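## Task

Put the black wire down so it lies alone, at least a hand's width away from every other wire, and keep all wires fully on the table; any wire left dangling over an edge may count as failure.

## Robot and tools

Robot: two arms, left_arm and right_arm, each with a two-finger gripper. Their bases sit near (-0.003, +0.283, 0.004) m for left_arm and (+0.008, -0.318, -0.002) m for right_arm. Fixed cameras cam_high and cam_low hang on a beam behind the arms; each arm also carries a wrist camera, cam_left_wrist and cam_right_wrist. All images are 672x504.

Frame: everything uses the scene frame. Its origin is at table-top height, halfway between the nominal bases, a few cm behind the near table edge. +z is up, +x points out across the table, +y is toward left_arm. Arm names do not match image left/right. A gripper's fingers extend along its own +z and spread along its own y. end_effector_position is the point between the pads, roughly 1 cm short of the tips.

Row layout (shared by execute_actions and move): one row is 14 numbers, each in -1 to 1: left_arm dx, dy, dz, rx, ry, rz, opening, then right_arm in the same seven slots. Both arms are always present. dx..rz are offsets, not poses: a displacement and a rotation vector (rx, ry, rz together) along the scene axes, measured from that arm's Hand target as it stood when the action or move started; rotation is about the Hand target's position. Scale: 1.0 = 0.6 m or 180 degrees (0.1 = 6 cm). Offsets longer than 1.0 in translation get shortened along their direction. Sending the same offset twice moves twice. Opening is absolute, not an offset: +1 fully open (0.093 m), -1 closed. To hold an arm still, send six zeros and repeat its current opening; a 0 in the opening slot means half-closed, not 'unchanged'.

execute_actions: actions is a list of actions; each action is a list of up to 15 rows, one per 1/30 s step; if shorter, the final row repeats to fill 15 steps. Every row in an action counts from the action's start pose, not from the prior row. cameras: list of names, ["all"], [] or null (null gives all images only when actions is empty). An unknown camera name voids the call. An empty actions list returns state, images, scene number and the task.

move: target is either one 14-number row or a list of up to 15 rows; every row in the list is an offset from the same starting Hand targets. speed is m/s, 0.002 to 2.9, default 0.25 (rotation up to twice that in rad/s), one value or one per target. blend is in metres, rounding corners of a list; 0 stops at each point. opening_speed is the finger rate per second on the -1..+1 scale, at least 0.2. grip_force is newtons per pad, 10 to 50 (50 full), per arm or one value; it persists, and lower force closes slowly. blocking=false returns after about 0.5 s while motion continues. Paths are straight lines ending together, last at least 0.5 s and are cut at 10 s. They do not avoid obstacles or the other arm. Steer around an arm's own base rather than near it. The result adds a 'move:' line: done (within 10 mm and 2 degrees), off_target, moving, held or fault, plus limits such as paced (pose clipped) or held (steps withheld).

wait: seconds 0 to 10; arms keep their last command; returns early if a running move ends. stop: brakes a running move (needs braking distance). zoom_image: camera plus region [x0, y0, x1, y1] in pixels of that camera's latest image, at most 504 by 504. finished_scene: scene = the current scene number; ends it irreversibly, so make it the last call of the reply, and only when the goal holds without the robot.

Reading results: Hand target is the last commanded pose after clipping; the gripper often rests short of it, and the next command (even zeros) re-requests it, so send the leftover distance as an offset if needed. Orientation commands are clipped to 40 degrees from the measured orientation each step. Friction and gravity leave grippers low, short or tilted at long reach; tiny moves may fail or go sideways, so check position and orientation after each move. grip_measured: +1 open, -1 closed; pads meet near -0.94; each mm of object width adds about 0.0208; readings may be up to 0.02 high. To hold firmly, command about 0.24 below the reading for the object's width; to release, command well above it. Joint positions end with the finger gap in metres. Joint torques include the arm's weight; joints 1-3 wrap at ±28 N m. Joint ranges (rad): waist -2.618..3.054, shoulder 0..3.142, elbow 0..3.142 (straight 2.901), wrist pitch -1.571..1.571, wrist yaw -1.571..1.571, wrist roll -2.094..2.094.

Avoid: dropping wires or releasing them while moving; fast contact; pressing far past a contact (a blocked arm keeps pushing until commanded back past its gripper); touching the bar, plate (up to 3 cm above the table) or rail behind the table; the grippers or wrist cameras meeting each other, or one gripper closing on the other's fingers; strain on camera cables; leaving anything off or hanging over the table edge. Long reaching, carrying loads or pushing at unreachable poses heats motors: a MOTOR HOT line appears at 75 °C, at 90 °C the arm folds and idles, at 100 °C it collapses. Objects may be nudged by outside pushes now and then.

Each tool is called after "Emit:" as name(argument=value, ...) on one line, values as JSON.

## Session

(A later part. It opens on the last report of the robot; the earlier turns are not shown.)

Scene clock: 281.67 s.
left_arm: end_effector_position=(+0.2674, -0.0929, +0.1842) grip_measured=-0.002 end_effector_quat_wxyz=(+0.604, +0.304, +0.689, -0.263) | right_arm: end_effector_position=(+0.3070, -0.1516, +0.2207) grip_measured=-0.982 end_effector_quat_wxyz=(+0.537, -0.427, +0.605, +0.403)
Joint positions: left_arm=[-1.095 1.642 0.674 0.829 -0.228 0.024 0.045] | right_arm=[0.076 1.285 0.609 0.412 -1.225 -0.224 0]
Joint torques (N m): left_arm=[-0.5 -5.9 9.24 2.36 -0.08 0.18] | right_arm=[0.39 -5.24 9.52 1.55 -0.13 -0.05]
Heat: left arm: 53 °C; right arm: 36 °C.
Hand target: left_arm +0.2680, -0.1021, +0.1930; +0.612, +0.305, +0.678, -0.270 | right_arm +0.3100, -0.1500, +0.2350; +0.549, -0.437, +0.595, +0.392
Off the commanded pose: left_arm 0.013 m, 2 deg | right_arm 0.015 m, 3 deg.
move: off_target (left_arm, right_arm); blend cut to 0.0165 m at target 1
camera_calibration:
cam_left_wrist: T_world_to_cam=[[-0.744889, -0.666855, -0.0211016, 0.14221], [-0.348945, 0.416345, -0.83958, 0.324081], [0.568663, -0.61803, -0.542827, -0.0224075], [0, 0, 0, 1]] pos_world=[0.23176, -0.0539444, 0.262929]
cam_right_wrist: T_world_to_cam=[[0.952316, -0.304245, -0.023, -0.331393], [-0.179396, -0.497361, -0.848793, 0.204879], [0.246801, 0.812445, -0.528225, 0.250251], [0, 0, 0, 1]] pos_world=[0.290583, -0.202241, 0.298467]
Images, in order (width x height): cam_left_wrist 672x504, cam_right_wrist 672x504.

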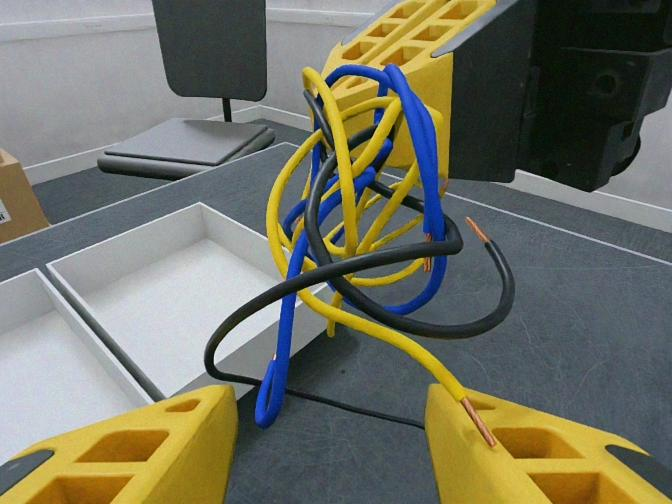

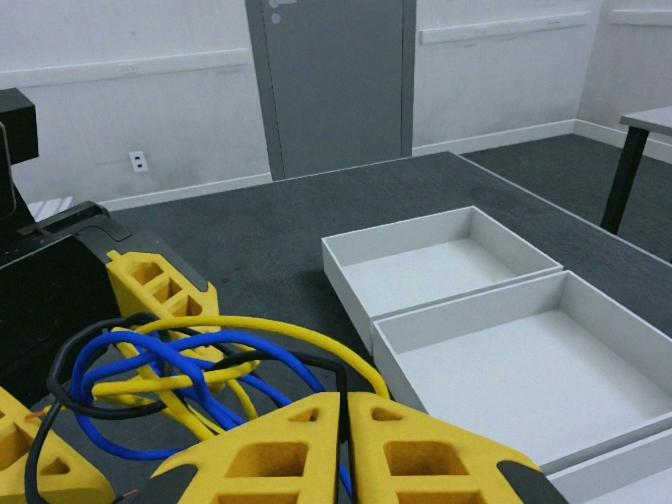

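Emit:
move(target=[[-0.0333,0.037,0.0058,0,0,0,-0.6,0,0,0,0,0,0,-1.0],[-0.05,0.0118,0.0167,-0.2105,0.2339,0.0365,-0.6,0,0,0,0,0,0,-1.0]], speed=0.3, blend=0.01, cameras=["cam_left_wrist"])

Emit:
zoom_image(camera="cam_left_wrist", region=[180, 130, 540, 430])

Scene clock: 289.30 s.
left_arm: end_effector_position=(+0.2380, -0.0892, +0.1863) grip_measured=-0.599 end_effector_quat_wxyz=(+0.404, -0.054, +0.755, -0.514) | right_arm: end_effector_position=(+0.3070, -0.1516, +0.2207) grip_measured=-0.982 end_effector_quat_wxyz=(+0.537, -0.427, +0.605, +0.403)
Joint positions: left_arm=[-1.174 1.566 0.618 0.793 -0.299 -0.972 0.016] | right_arm=[0.076 1.285 0.609 0.412 -1.225 -0.224 0]
Joint torques (N m): left_arm=[-0.98 -7.57 9.36 2.18 -0.32 0.18] | right_arm=[0.43 -5.15 9.55 1.56 -0.12 -0.04]
Heat: left arm: 49 °C; right arm: 36 °C.
Hand target: left_arm +0.2379, -0.0949, +0.2030; +0.410, -0.059, +0.743, -0.526 | right_arm +0.3100, -0.1500, +0.2350; +0.549, -0.437, +0.595, +0.392
Off the commanded pose: left_arm 0.018 m, 2 deg | right_arm 0.015 m, 3 deg.
move: off_target (left_arm, right_arm)
camera_calibration:
cam_left_wrist: T_world_to_cam=[[-0.353397, -0.465475, 0.811445, -0.107413], [-0.880685, -0.126949, -0.456374, 0.320742], [0.315443, -0.875909, -0.365074, 0.00191566], [0, 0, 0, 1]] pos_world=[0.243909, -0.00760225, 0.234237]
Images, in order (width x height): cam_left_wrist 672x504.

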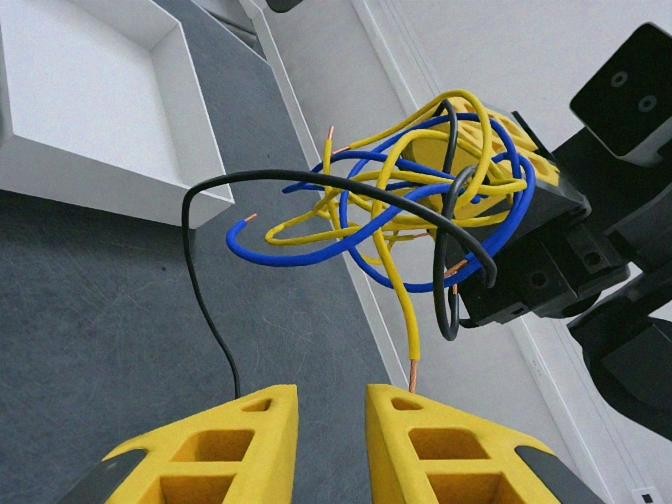

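Scaled by 1.400.

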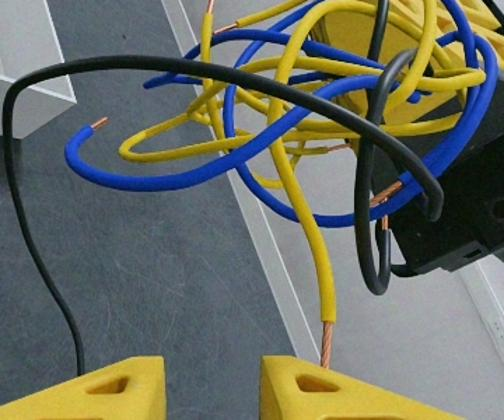

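Emit:
move(target=[0.031,-0.0268,0.029,0,0,0,-0.7,0,0,0,0,0,0,-1.0], speed=0.08, cameras=["cam_left_wrist"])

Emit:
zoom_image(camera="cam_left_wrist", region=[200, 200, 480, 440])

Scene clock: 291.37 s.
left_arm: end_effector_position=(+0.2522, -0.1056, +0.2153) grip_measured=-0.699 end_effector_quat_wxyz=(+0.408, -0.059, +0.746, -0.523) | right_arm: end_effector_position=(+0.3074, -0.1517, +0.2205) grip_measured=-0.982 end_effector_quat_wxyz=(+0.537, -0.426, +0.606, +0.402)
Joint positions: left_arm=[-1.162 1.58 0.743 0.708 -0.291 -0.972 0.012] | right_arm=[0.076 1.285 0.609 0.412 -1.222 -0.224 0]
Joint torques (N m): left_arm=[0.57 -5.68 9.73 2.17 -0.11 0.18] | right_arm=[0.35 -5.19 9.54 1.56 -0.15 -0.05]
Heat: left arm: 49 °C; right arm: 36 °C.
Hand target: left_arm +0.2565, -0.1110, +0.2205; +0.410, -0.059, +0.742, -0.526 | right_arm +0.3100, -0.1500, +0.2350; +0.549, -0.437, +0.595, +0.392
Off the commanded pose: left_arm 0.009 m, 1 deg | right_arm 0.015 m, 3 deg.
move: off_target (right_arm)
camera_calibration:
cam_left_wrist: T_world_to_cam=[[-0.359008, -0.446578, 0.819561, -0.131952], [-0.875113, -0.144222, -0.461929, 0.342357], [0.324486, -0.883045, -0.33903, -0.0150386], [0, 0, 0, 1]] pos_world=[0.257109, -0.0228313, 0.261189]
Images, in order (width x height): cam_left_wrist 672x504.

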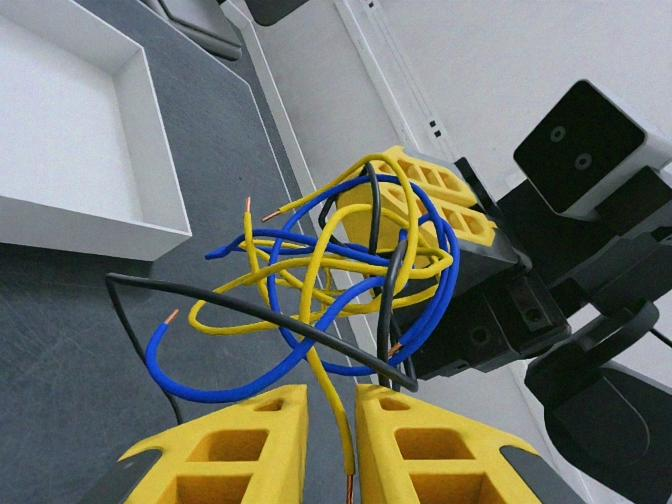

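Scaled by 1.800.

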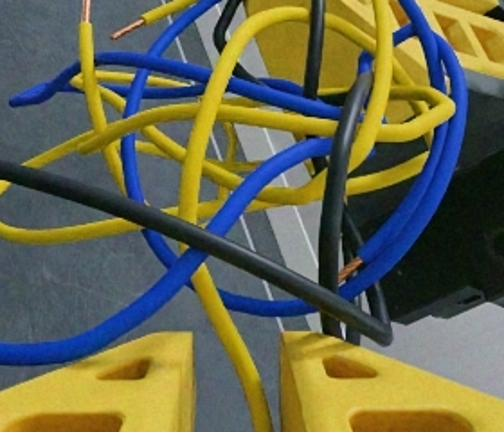

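Emit:
move(target=[0,0,0,0,0,0,-1.0,0,0,0,0,0,0,-1.0], opening_speed=1.0, cameras=["cam_left_wrist"])

Emit:
zoom_image(camera="cam_left_wrist", region=[200, 150, 500, 440])

Scene clock: 292.10 s.
left_arm: end_effector_position=(+0.2522, -0.1056, +0.2149) grip_measured=-0.975 end_effector_quat_wxyz=(+0.408, -0.059, +0.746, -0.522) | right_arm: end_effector_position=(+0.3074, -0.1517, +0.2205) grip_measured=-0.982 end_effector_quat_wxyz=(+0.537, -0.426, +0.606, +0.402)
Joint positions: left_arm=[-1.162 1.58 0.743 0.707 -0.291 -0.972 0] | right_arm=[0.076 1.285 0.609 0.412 -1.222 -0.224 0]
Joint torques (N m): left_arm=[0.8 -5.71 9.5 2.19 -0.11 0.2] | right_arm=[0.35 -5.18 9.5 1.57 -0.16 -0.05]
Heat: left arm: 48 °C; right arm: 36 °C.
Hand target: left_arm +0.2565, -0.1110, +0.2205; +0.410, -0.059, +0.742, -0.526 | right_arm +0.3100, -0.1500, +0.2350; +0.549, -0.437, +0.595, +0.392
Off the commanded pose: left_arm 0.009 m, 1 deg | right_arm 0.015 m, 3 deg.
move: off_target (right_arm)
camera_calibration:
cam_left_wrist: T_world_to_cam=[[-0.358577, -0.447648, 0.819166, -0.131786], [-0.875403, -0.143488, -0.461606, 0.342361], [0.324178, -0.882622, -0.340421, -0.0146846], [0, 0, 0, 1]] pos_world=[0.257209, -0.0228299, 0.260991]
Images, in order (width x height): cam_left_wrist 672x504.

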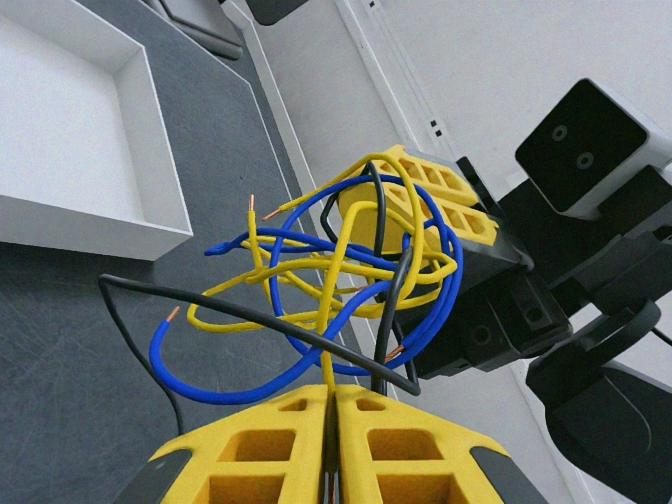

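Scaled by 1.680.

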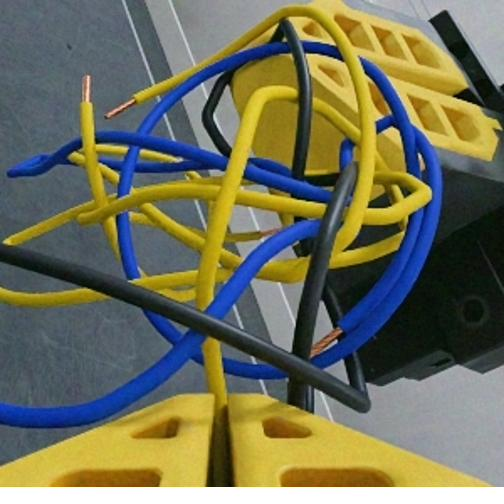

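Emit:
move(target=[0,0,0,0,0,0,-1.0,-0.03,-0.1,0.0,0,0,0,-1.0], speed=0.08, cameras=["cam_left_wrist","cam_right_wrist"])

Emit:
zoom_image(camera="cam_left_wrist", region=[200, 150, 500, 440])

Scene clock: 294.40 s.
left_arm: end_effector_position=(+0.2514, -0.1063, +0.2149) grip_measured=-0.975 end_effector_quat_wxyz=(+0.406, -0.057, +0.747, -0.524) | right_arm: end_effector_position=(+0.2883, -0.2063, +0.2246) grip_measured=-0.982 end_effector_quat_wxyz=(+0.544, -0.427, +0.599, +0.403)
Joint positions: left_arm=[-1.162 1.58 0.743 0.706 -0.285 -0.972 0] | right_arm=[-0.161 1.229 0.679 -0.079 -1.446 -0.612 0]
Joint torques (N m): left_arm=[0.55 -5.79 9.65 2.2 -0.11 0.23] | right_arm=[-1.33 -3.84 9.42 1.22 -0.51 -0.04]
Heat: left arm: 48 °C; right arm: 36 °C.
Hand target: left_arm +0.2565, -0.1111, +0.2204; +0.410, -0.059, +0.742, -0.526 | right_arm +0.2920, -0.2101, +0.2349; +0.549, -0.437, +0.595, +0.392
Off the commanded pose: left_arm 0.009 m, 1 deg | right_arm 0.012 m, 2 deg.
move: off_target (right_arm)
camera_calibration:
cam_left_wrist: T_world_to_cam=[[-0.360882, -0.445124, 0.81953, -0.131607], [-0.876646, -0.13792, -0.460944, 0.342224], [0.318207, -0.884784, -0.340443, -0.013836], [0, 0, 0, 1]] pos_world=[0.256918, -0.0236237, 0.260892]
cam_right_wrist: T_world_to_cam=[[0.951927, -0.3061, -0.01169, -0.333023], [-0.167331, -0.487651, -0.856853, 0.178062], [0.256582, 0.817618, -0.515428, 0.296773], [0, 0, 0, 1]] pos_world=[0.270662, -0.257753, 0.301645]
Images, in order (width x height): cam_left_wrist 672x504, cam_right_wrist 672x504.

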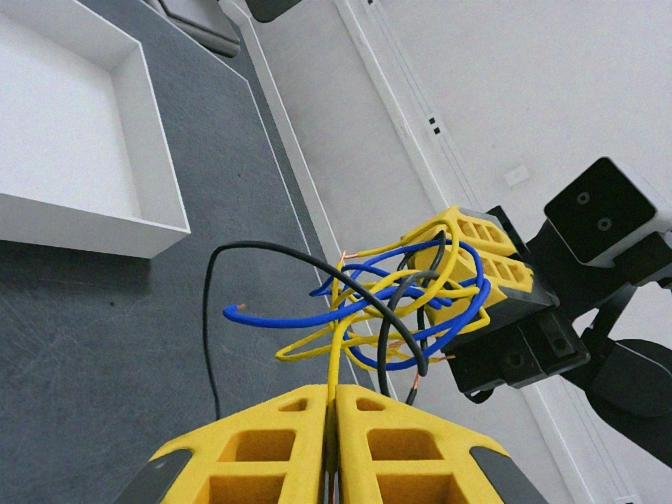

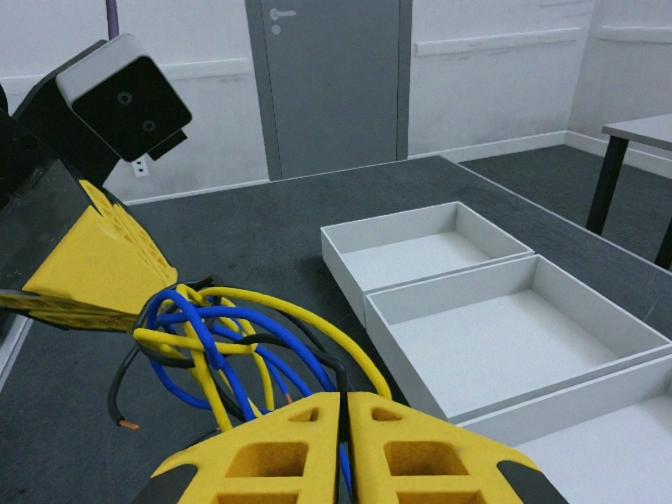

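Scaled by 1.680.

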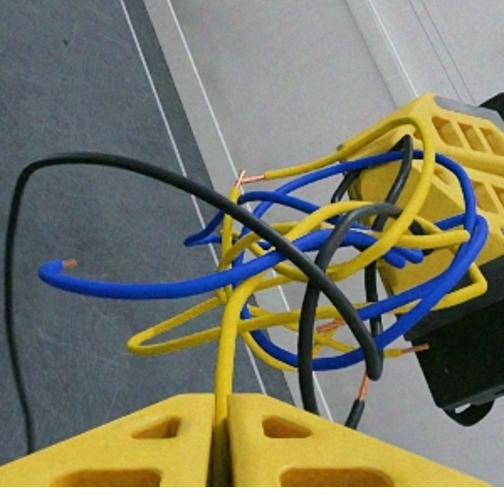

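Emit:
move(target=[0,0,0,0,0,0,-1.0,-0.02,-0.1,0.01,0,0,0,-1.0], speed=0.08, cameras=["cam_left_wrist","cam_right_wrist"])

Emit:
zoom_image(camera="cam_left_wrist", region=[220, 180, 520, 440])

Emit:
zoom_image(camera="cam_right_wrist", region=[80, 220, 400, 480])

Scene clock: 296.27 s.
left_arm: end_effector_position=(+0.2498, -0.1114, +0.2253) grip_measured=-0.975 end_effector_quat_wxyz=(+0.403, -0.051, +0.737, -0.540) | right_arm: end_effector_position=(+0.2791, -0.2626, +0.2388) grip_measured=-0.982 end_effector_quat_wxyz=(+0.597, -0.373, +0.608, +0.367)
Joint positions: left_arm=[-1.162 1.58 0.759 0.721 -0.259 -0.972 0] | right_arm=[-0.409 1.175 0.695 -0.307 -1.56 -0.79 0]
Joint torques (N m): left_arm=[0.75 -5.78 8.38 2.04 -0.41 0.22] | right_arm=[-2.63 -3.51 7.1 1.22 -0.53 -0.03]
Heat: left arm: 47 °C; right arm: 36 °C.
Hand target: left_arm +0.2565, -0.1111, +0.2205; +0.410, -0.059, +0.742, -0.526 | right_arm +0.2800, -0.2701, +0.2409; +0.549, -0.437, +0.595, +0.392
Off the commanded pose: left_arm 0.008 m, 2 deg | right_arm 0.008 m, 10 deg.
joint read past its limit (right arm) — joint 5 (wrist yaw), lower limit.
joint sent to its limit (right arm) — joint 5 (wrist yaw), lower limit. The joint targets are off in orientation, not in position.
move: off_target (right_arm)
camera_calibration:
cam_left_wrist: T_world_to_cam=[[-0.380623, -0.412183, 0.827787, -0.136119], [-0.874513, -0.130534, -0.467105, 0.346613], [0.300587, -0.901702, -0.310775, -0.0184841], [0, 0, 0, 1]] pos_world=[0.256864, -0.0275281, 0.268838]
cam_right_wrist: T_world_to_cam=[[0.89383, -0.448367, 0.00595635, -0.36662], [-0.200981, -0.412465, -0.888527, 0.197894], [0.400843, 0.792994, -0.458787, 0.292238], [0, 0, 0, 1]] pos_world=[0.250327, -0.314499, 0.312092]
Images, in order (width x height): cam_left_wrist 672x504, cam_right_wrist 672x504.

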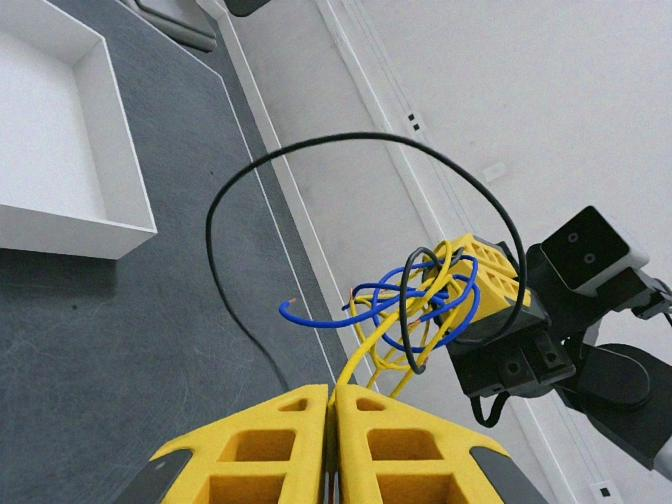

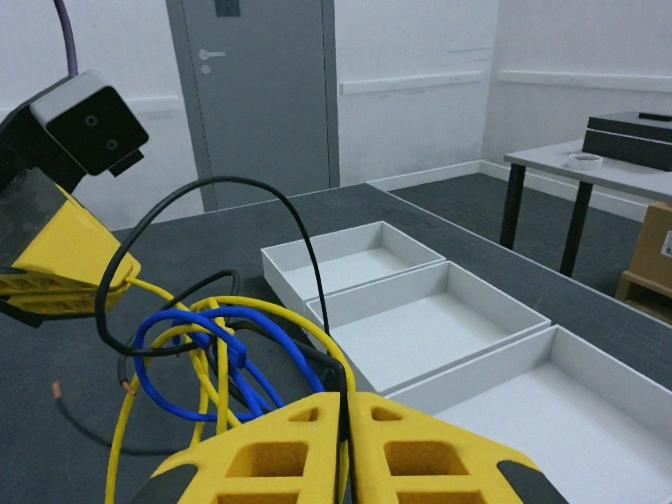

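Scaled by 1.680.

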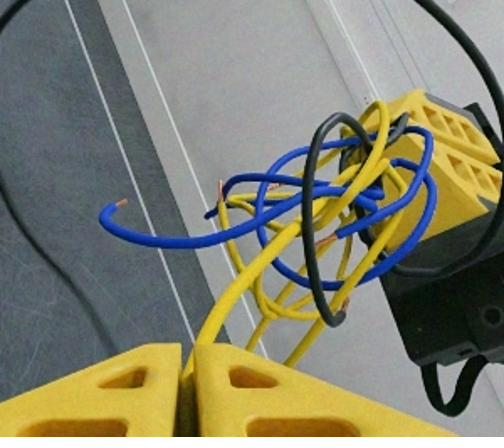

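Scaled by 1.575.

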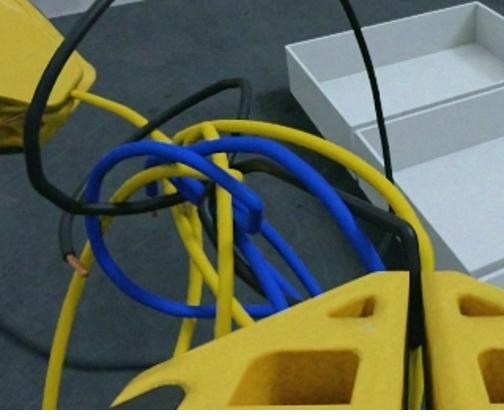

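Emit:
move(target=[-0.03,0.14,0.0,0,0,0,-1.0,0,0,0,0,0,-0.06,-1.0], speed=0.08, cameras=["cam_left_wrist","cam_right_wrist"])

Emit:
zoom_image(camera="cam_left_wrist", region=[220, 180, 520, 440])

Emit:
zoom_image(camera="cam_right_wrist", region=[80, 220, 400, 480])

Scene clock: 299.60 s.
left_arm: end_effector_position=(+0.2362, -0.0360, +0.2251) grip_measured=-0.975 end_effector_quat_wxyz=(+0.401, -0.055, +0.739, -0.538) | right_arm: end_effector_position=(+0.2724, -0.2615, +0.2362) grip_measured=-0.982 end_effector_quat_wxyz=(+0.590, -0.364, +0.626, +0.357)
Joint positions: left_arm=[-1.076 1.264 0.516 0.643 -0.179 -0.972 0] | right_arm=[-0.418 1.151 0.721 -0.506 -1.522 -0.922 0]
Joint torques (N m): left_arm=[1.29 -6.23 5.67 2.11 -0.29 0.34] | right_arm=[-1.92 -1.98 9.48 1.03 -0.37 -0.07]
Heat: left arm: 46 °C; right arm: 37 °C.
Hand target: left_arm +0.2385, -0.0271, +0.2205; +0.410, -0.059, +0.742, -0.526 | right_arm +0.2800, -0.2701, +0.2410; +0.584, -0.379, +0.633, +0.338
Off the commanded pose: left_arm 0.010 m, 2 deg | right_arm 0.012 m, 3 deg.
move: off_target (right_arm)
camera_calibration:
cam_left_wrist: T_world_to_cam=[[-0.370458, -0.414409, 0.83128, -0.113372], [-0.878231, -0.135132, -0.458748, 0.343336], [0.302441, -0.900003, -0.313886, 0.0538372], [0, 0, 0, 1]] pos_world=[0.243247, 0.047867, 0.268647]
cam_right_wrist: T_world_to_cam=[[0.879524, -0.475739, -0.0104492, -0.359559], [-0.239743, -0.424044, -0.873333, 0.198568], [0.411048, 0.770623, -0.487012, 0.290898], [0, 0, 0, 1]] pos_world=[0.244273, -0.311027, 0.31133]
Images, in order (width x height): cam_left_wrist 672x504, cam_right_wrist 672x504.

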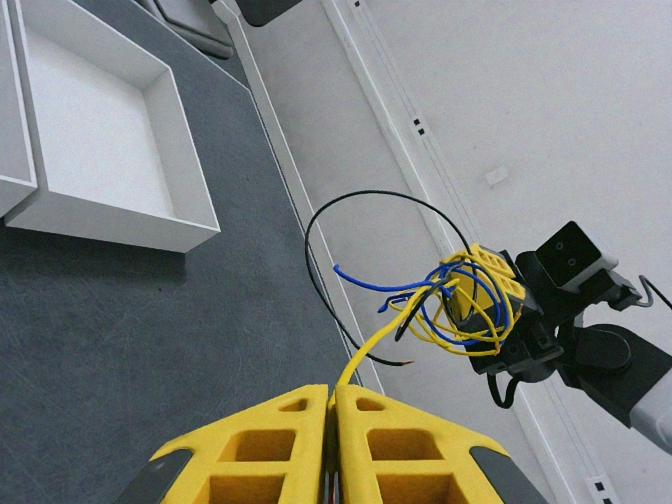

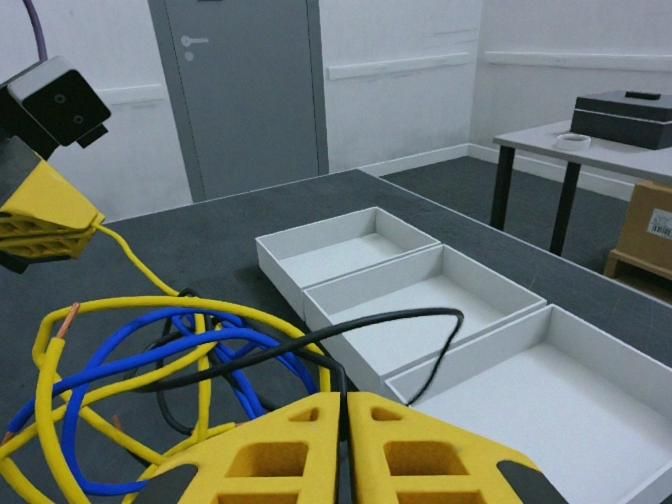

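Scaled by 1.680.

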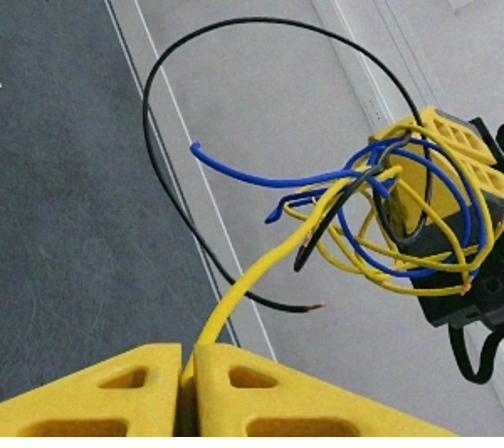

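Scaled by 1.575.

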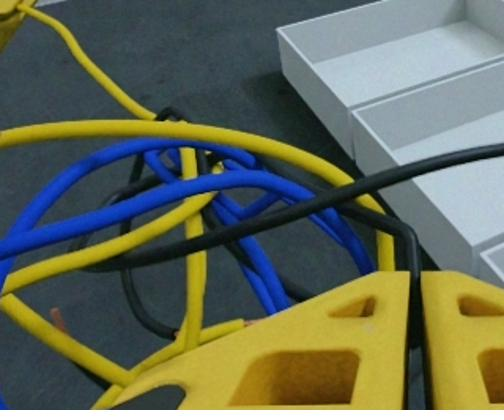

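Emit:
move(target=[-0.02,0.1,0.0,0,0,0,-1.0,0,0,0,0,0,0,-1.0], speed=0.08, cameras=["cam_left_wrist","cam_right_wrist"])

Emit:
zoom_image(camera="cam_left_wrist", region=[300, 180, 560, 400])

Emit:
zoom_image(camera="cam_right_wrist", region=[0, 220, 360, 500])

Scene clock: 301.53 s.
left_arm: end_effector_position=(+0.2213, +0.0220, +0.2296) grip_measured=-0.975 end_effector_quat_wxyz=(+0.396, -0.050, +0.736, -0.547) | right_arm: end_effector_position=(+0.2722, -0.2624, +0.2365) grip_measured=-0.982 end_effector_quat_wxyz=(+0.591, -0.362, +0.627, +0.357)
Joint positions: left_arm=[-0.961 0.942 0.376 0.473 -0.044 -0.964 0] | right_arm=[-0.422 1.151 0.721 -0.509 -1.525 -0.922 0]
Joint torques (N m): left_arm=[1.96 -3.58 6.05 2.06 -0.4 0.33] | right_arm=[-1.66 -2.37 9.06 1.16 -0.35 0.04]
Heat: left arm: 46 °C; right arm: 37 °C.
Hand target: left_arm +0.2265, +0.0329, +0.2206; +0.410, -0.059, +0.742, -0.526 | right_arm +0.2797, -0.2697, +0.2409; +0.595, -0.367, +0.632, +0.334 (not the last commanded pose)
Off the commanded pose: left_arm 0.015 m, 3 deg | right_arm 0.012 m, 3 deg.
move: off_target (left_arm, right_arm)
camera_calibration:
cam_left_wrist: T_world_to_cam=[[-0.380342, -0.396707, 0.835442, -0.0978379], [-0.879908, -0.122941, -0.458964, 0.34028], [0.284784, -0.909675, -0.302306, 0.113505], [0, 0, 0, 1]] pos_world=[0.229878, 0.106274, 0.272227]
cam_right_wrist: T_world_to_cam=[[0.878362, -0.477823, -0.012842, -0.35948], [-0.241623, -0.420663, -0.874449, 0.200134], [0.41243, 0.771186, -0.484948, 0.291045], [0, 0, 0, 1]] pos_world=[0.244075, -0.312028, 0.311532]
Images, in order (width x height): cam_left_wrist 672x504, cam_right_wrist 672x504.

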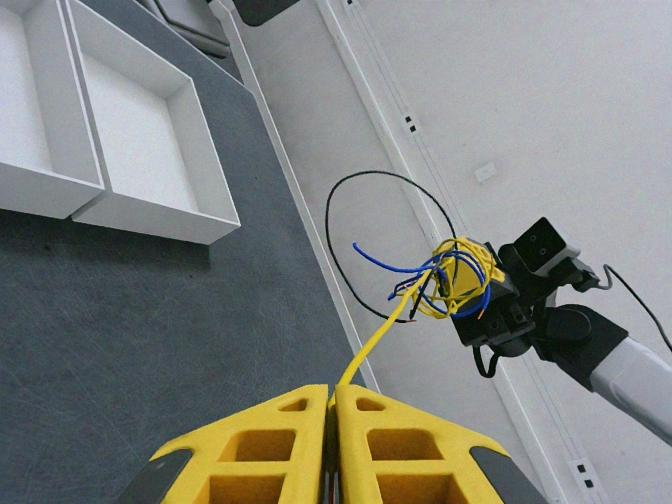

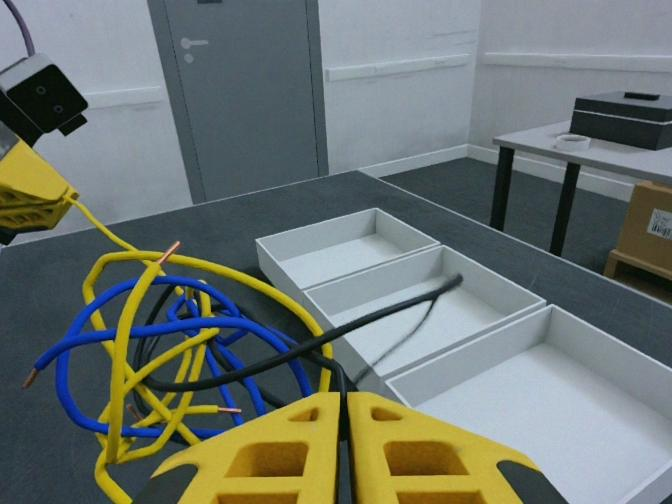

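Scaled by 1.938.

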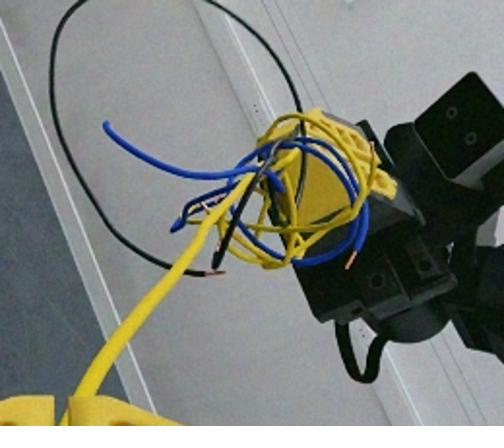

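Scaled by 1.400.

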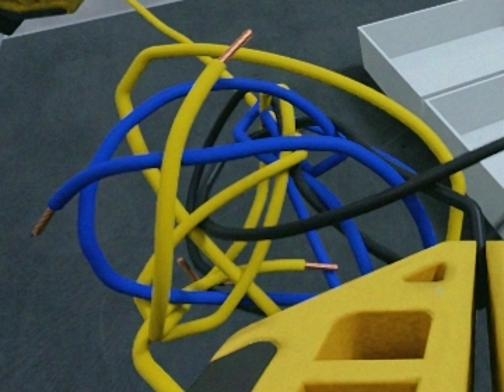

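Emit:
move(target=[-0.02,0.12,0.0,0,0,0,-1.0,0,0,0,0,0,0,-1.0], speed=0.08, cameras=["cam_left_wrist","cam_right_wrist"])

Emit:
zoom_image(camera="cam_left_wrist", region=[300, 180, 560, 400])

Emit:
zoom_image(camera="cam_right_wrist", region=[0, 200, 380, 500])

Scene clock: 303.63 s.
left_arm: end_effector_position=(+0.2028, +0.0892, +0.2341) grip_measured=-0.975 end_effector_quat_wxyz=(+0.388, -0.028, +0.732, -0.560) | right_arm: end_effector_position=(+0.2634, -0.2519, +0.2371) grip_measured=-0.982 end_effector_quat_wxyz=(+0.581, -0.357, +0.620, +0.389)
Joint positions: left_arm=[-0.665 0.527 0.301 0.141 0.302 -0.927 0] | right_arm=[-0.396 1.151 0.721 -0.591 -1.555 -0.959 0]
Joint torques (N m): left_arm=[3.29 -1.17 6.37 1.91 -0.79 0.31] | right_arm=[-4.71 -1.76 10.04 1.36 -0.11 -0.07]
Heat: left arm: 45 °C; right arm: 37 °C.
Hand target: left_arm +0.2145, +0.1050, +0.2205; +0.410, -0.059, +0.742, -0.526 | right_arm +0.2796, -0.2696, +0.2409; +0.595, -0.367, +0.632, +0.334
Off the commanded pose: left_arm 0.024 m, 6 deg | right_arm 0.024 m, 7 deg.
move: off_target (left_arm, right_arm)
camera_calibration:
cam_left_wrist: T_world_to_cam=[[-0.41298, -0.371231, 0.831646, -0.0767068], [-0.877661, -0.0816486, -0.472277, 0.333304], [0.243227, -0.924944, -0.292096, 0.188632], [0, 0, 0, 1]] pos_world=[0.214969, 0.173212, 0.276303]
cam_right_wrist: T_world_to_cam=[[0.896982, -0.438064, -0.0593632, -0.33055], [-0.2508, -0.393696, -0.884366, 0.214466], [0.364038, 0.808148, -0.463004, 0.303755], [0, 0, 0, 1]] pos_world=[0.239707, -0.305847, 0.310684]
Images, in order (width x height): cam_left_wrist 672x504, cam_right_wrist 672x504.

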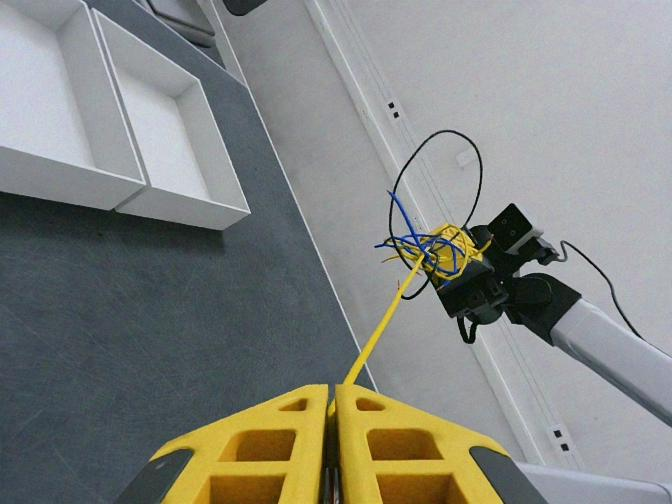

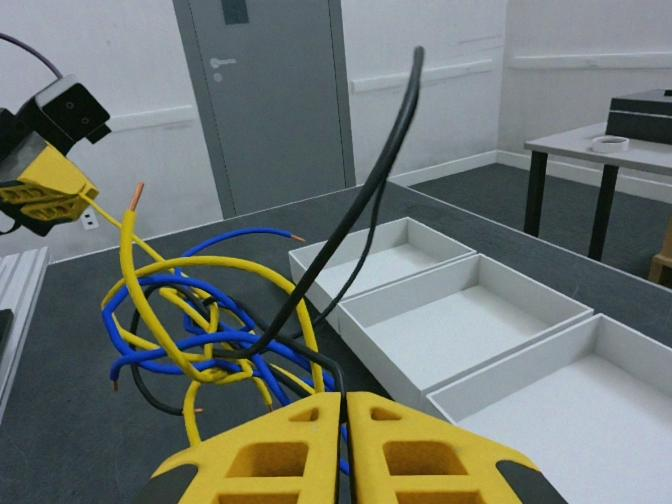

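Scaled by 1.938.

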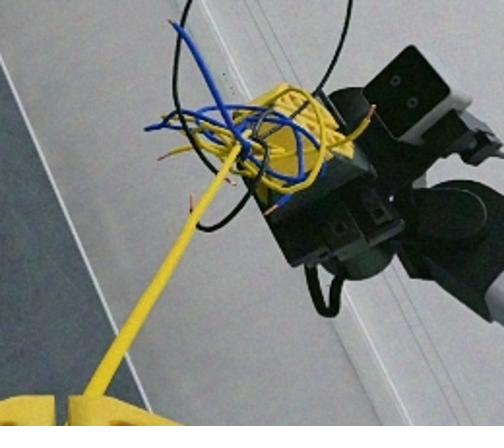

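Scaled by 1.326.

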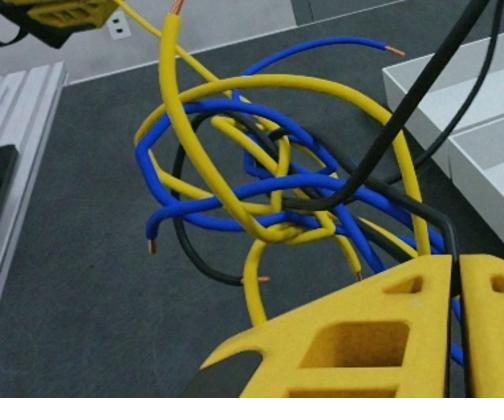

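Emit:
move(target=[-0.01,0.03,0.0,0,0,0,-1.0,0.09,-0.1,-0.01,0,0,-0.1667,-1.0], speed=0.12, cameras=["cam_left_wrist","cam_right_wrist","cam_high"])

Emit:
zoom_image(camera="cam_right_wrist", region=[0, 200, 380, 500])

Scene clock: 307.13 s.
left_arm: end_effector_position=(+0.2095, +0.1219, +0.2277) grip_measured=-0.975 end_effector_quat_wxyz=(+0.411, -0.063, +0.738, -0.531) | right_arm: end_effector_position=(+0.3339, -0.3306, +0.2413) grip_measured=-0.985 end_effector_quat_wxyz=(+0.665, -0.199, +0.701, +0.164)
Joint positions: left_arm=[-0.52 0.407 0.294 0.004 0.346 -0.91 0] | right_arm=[-0.447 1.058 0.488 0.471 -1.017 -0.116 0]
Joint torques (N m): left_arm=[1.06 0.36 6.48 2.2 -0.01 0.32] | right_arm=[0.35 -2.32 5.68 1.99 0 0.17]
Heat: left arm: 44 °C; right arm: 37 °C.
Hand target: left_arm +0.2085, +0.1229, +0.2205; +0.410, -0.059, +0.742, -0.526 | right_arm +0.3337, -0.3296, +0.2349; +0.661, -0.191, +0.705, +0.169
Off the commanded pose: left_arm 0.007 m, 1 deg | right_arm 0.007 m, 1 deg.
move: done
camera_calibration:
cam_left_wrist: T_world_to_cam=[[-0.363257, -0.428792, 0.827153, -0.0588513], [-0.871853, -0.156585, -0.464061, 0.344825], [0.328506, -0.889729, -0.316963, 0.198921], [0, 0, 0, 1]] pos_world=[0.213912, 0.205746, 0.27175]
cam_right_wrist: T_world_to_cam=[[0.501612, -0.864117, 0.0410744, -0.461101], [-0.413162, -0.281011, -0.866216, 0.292022], [0.760054, 0.417534, -0.497979, 0.0907043], [0, 0, 0, 1]] pos_world=[0.283007, -0.354256, 0.317063]
Images, in order (width x height): cam_high 672x504, cam_left_wrist 672x504, cam_right_wrist 672x504.

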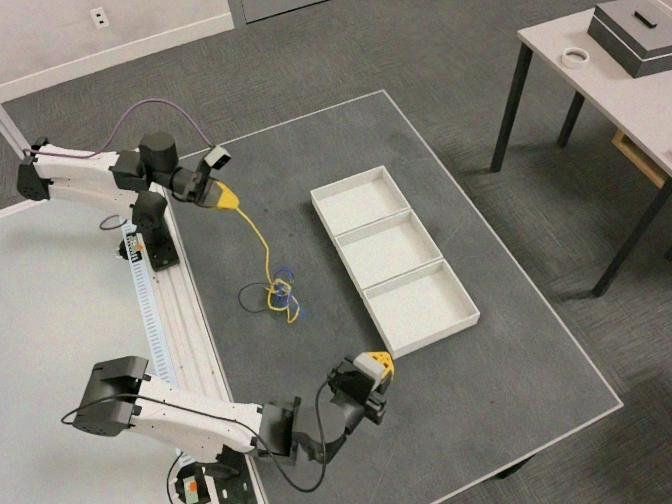

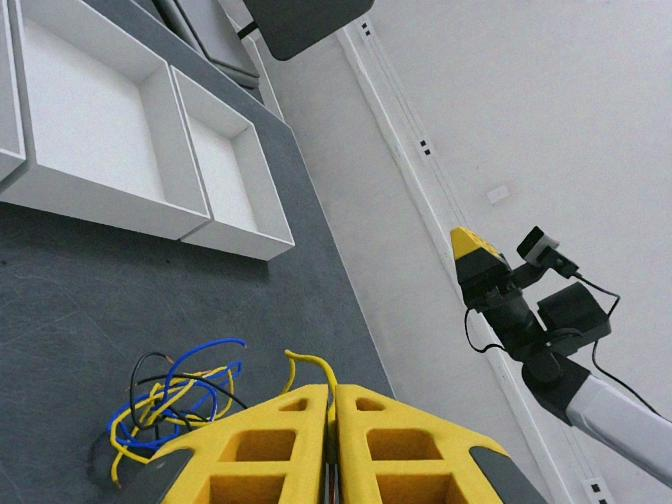

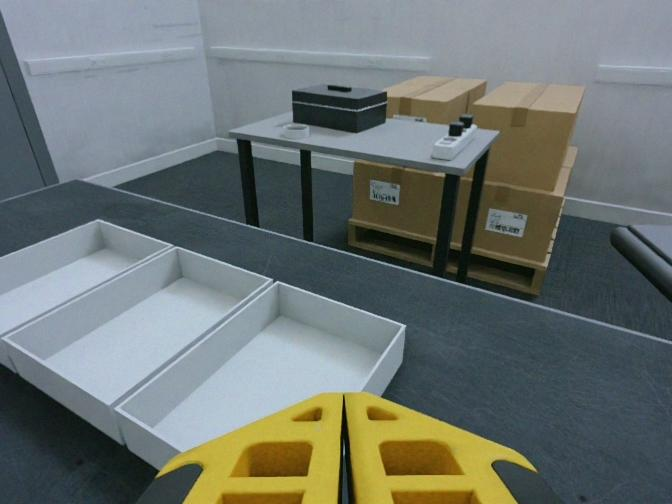

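Scaled by 1.326.

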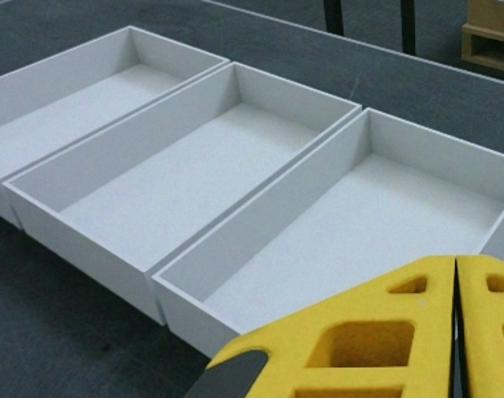

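Emit:
zoom_image(camera="cam_left_wrist", region=[80, 320, 300, 500])

Emit:
zoom_image(camera="cam_high", region=[210, 200, 340, 340])

Scaled by 2.291.

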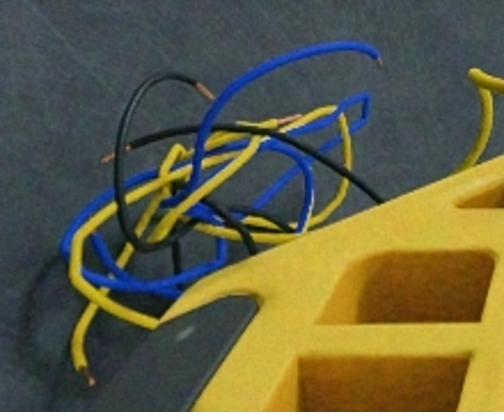

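Scaled by 3.600.

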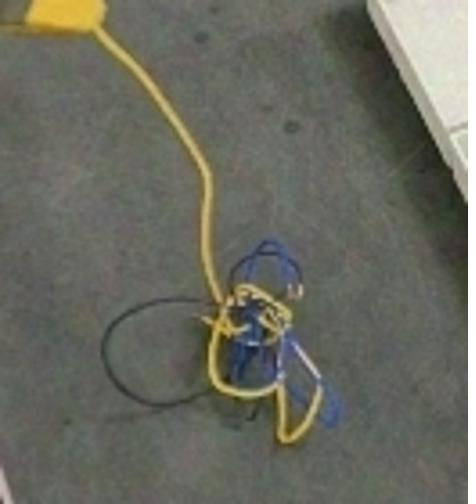

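Emit:
move(target=[0.02,-0.04,-0.2,0,0,0,-1.0,-0.1645,0.3493,-0.058,-0.201,0.2395,0.102,-0.6], speed=0.3, cameras=["cam_left_wrist","cam_right_wrist"])

Emit:
zoom_image(camera="cam_right_wrist", region=[180, 130, 520, 430])

Scene clock: 310.80 s.
left_arm: end_effector_position=(+0.2245, +0.0989, +0.1056) grip_measured=-0.975 end_effector_quat_wxyz=(+0.357, -0.061, +0.795, -0.487) | right_arm: end_effector_position=(+0.2336, -0.1208, +0.1932) grip_measured=-0.602 end_effector_quat_wxyz=(+0.236, -0.418, +0.871, +0.106)
Joint positions: left_arm=[-0.564 0.948 0.033 0.622 0.316 -0.869 0] | right_arm=[0.713 1.216 1.16 -0.991 -0.105 -0.207 0.016]
Joint torques (N m): left_arm=[-0.14 -0.36 5.49 2.37 -0.01 0.37] | right_arm=[0.21 -2.92 9.42 1.2 0 0.21]
Heat: left arm: 42 °C; right arm: 37 °C.
Hand target: left_arm +0.2205, +0.0990, +0.1004; +0.410, -0.059, +0.743, -0.526 | right_arm +0.2350, -0.1200, +0.2001; +0.238, -0.413, +0.873, +0.104
Off the commanded pose: left_arm 0.006 m, 10 deg | right_arm 0.007 m, 1 deg.
joint sent to its limit (left arm) — joint 3 (elbow), lower limit, where the elbow is as bent as it goes. The joint targets are off in orientation, not in position.
move: off_target (left_arm)
camera_calibration:
cam_left_wrist: T_world_to_cam=[[-0.27165, -0.516727, 0.811911, 0.0274648], [-0.928969, -0.0796241, -0.361492, 0.292109], [0.25144, -0.852439, -0.458394, 0.163321], [0, 0, 0, 1]] pos_world=[0.237755, 0.176672, 0.158161]
cam_right_wrist: T_world_to_cam=[[0.783025, -0.621882, 0.0116199, -0.258309], [-0.620069, -0.781938, -0.0639333, 0.10063], [0.048845, 0.0428562, -0.997887, 0.272807], [0, 0, 0, 1]] pos_world=[0.251335, -0.0936429, 0.281665]
Images, in order (width x height): cam_left_wrist 672x504, cam_right_wrist 672x504.

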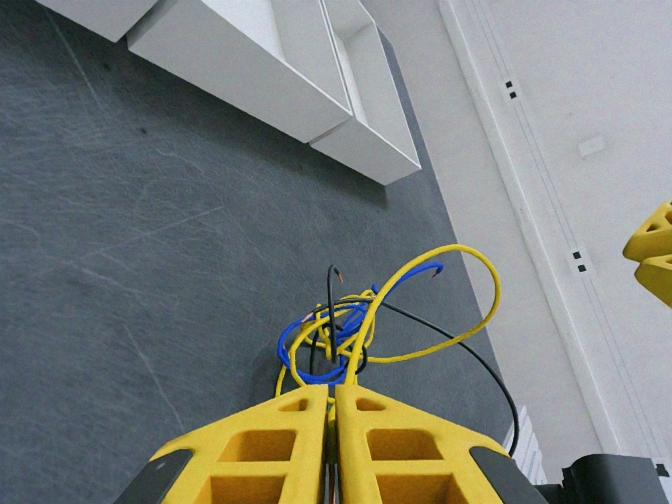

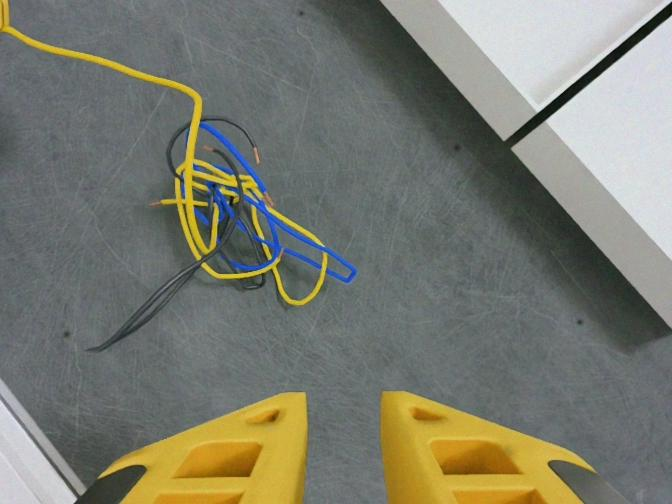

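Scaled by 1.482.

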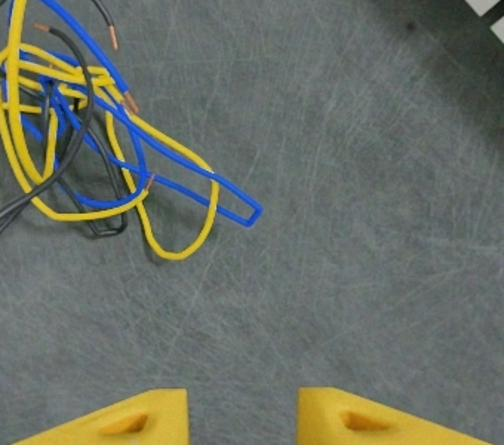

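Emit:
zoom_image(camera="cam_right_wrist", region=[80, 90, 370, 360])

Emit:
zoom_image(camera="cam_left_wrist", region=[250, 220, 530, 480])

Scaled by 1.738.

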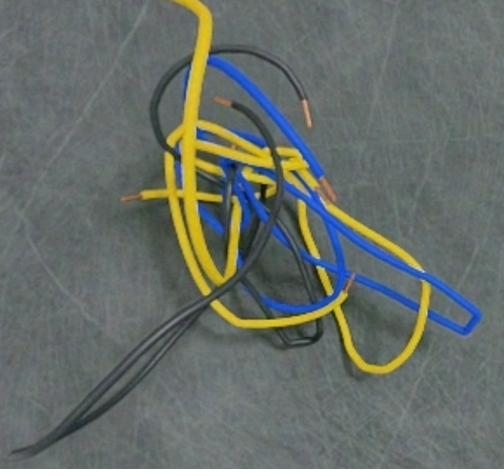

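Scaled by 1.800.

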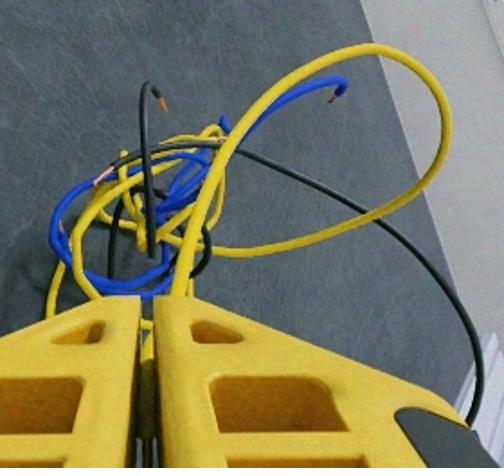

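Emit:
move(target=[0,0,0,0,0,0,-1.0,-0.058,0.125,-0.14,0,0,0,-0.6], speed=0.2, cameras=["cam_right_wrist"])

Emit:
zoom_image(camera="cam_right_wrist", region=[200, 130, 500, 430])

Scene clock: 313.10 s.
left_arm: end_effector_position=(+0.2245, +0.0989, +0.1057) grip_measured=-0.975 end_effector_quat_wxyz=(+0.357, -0.061, +0.794, -0.487) | right_arm: end_effector_position=(+0.2013, -0.0439, +0.1216) grip_measured=-0.602 end_effector_quat_wxyz=(+0.241, -0.417, +0.870, +0.108)
Joint positions: left_arm=[-0.564 0.948 0.033 0.622 0.316 -0.869 0] | right_arm=[1.045 1.341 0.958 -0.647 0.065 0.079 0.016]
Joint torques (N m): left_arm=[-0.13 -0.27 5.59 2.38 -0.02 0.38] | right_arm=[0.34 -4.27 5.93 1.57 0.08 0.19]
Heat: left arm: 42 °C; right arm: 37 °C.
Hand target: left_arm +0.2205, +0.0990, +0.1004; +0.410, -0.059, +0.743, -0.526 | right_arm +0.2003, -0.0450, +0.1161; +0.238, -0.413, +0.873, +0.104
Off the commanded pose: left_arm 0.007 m, 10 deg | right_arm 0.006 m, 1 deg.
joint sent to its limit (left arm) — joint 3 (elbow), lower limit, where the elbow is as bent as it goes. The joint targets are off in orientation, not in position.
move: off_target (left_arm)
camera_calibration:
cam_right_wrist: T_world_to_cam=[[0.782639, -0.622349, 0.0125834, -0.184397], [-0.619966, -0.781137, -0.0739366, 0.137427], [0.0558437, 0.0500644, -0.997184, 0.198551], [0, 0, 0, 1]] pos_world=[0.218428, -0.0173503, 0.210473]
Images, in order (width x height): cam_right_wrist 672x504.

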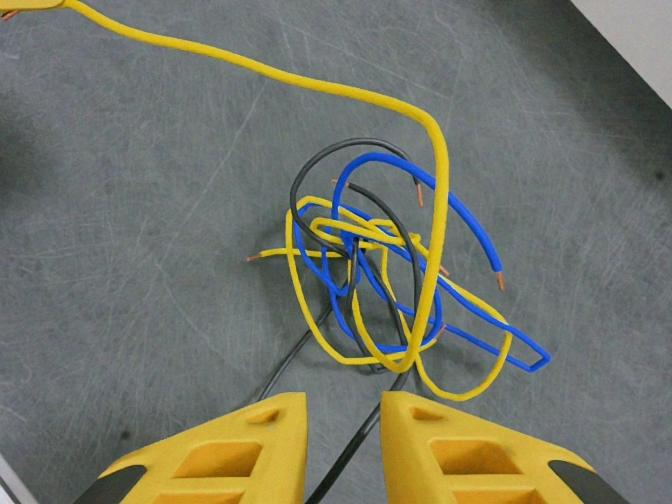

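Scaled by 1.680.

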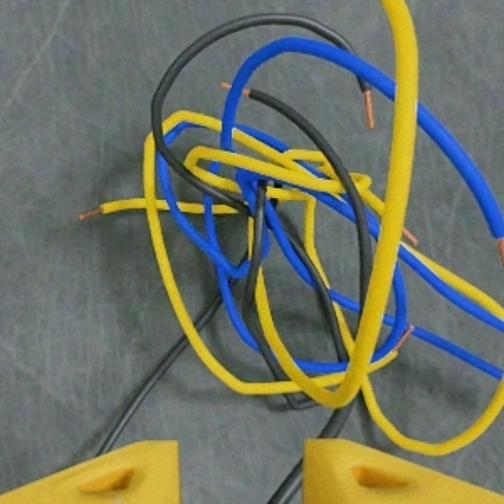

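Emit:
zoom_image(camera="cam_right_wrist", region=[280, 180, 460, 390])

Scaled by 2.400.

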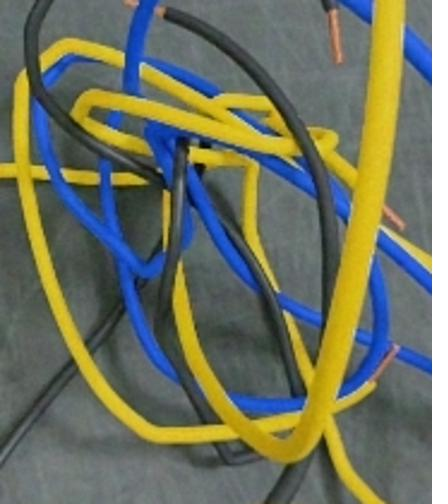

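Emit:
zoom_image(camera="cam_right_wrist", region=[310, 210, 400, 300])

Scaled by 5.600.

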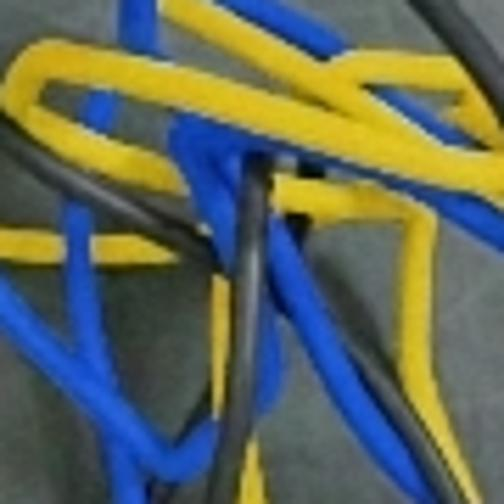

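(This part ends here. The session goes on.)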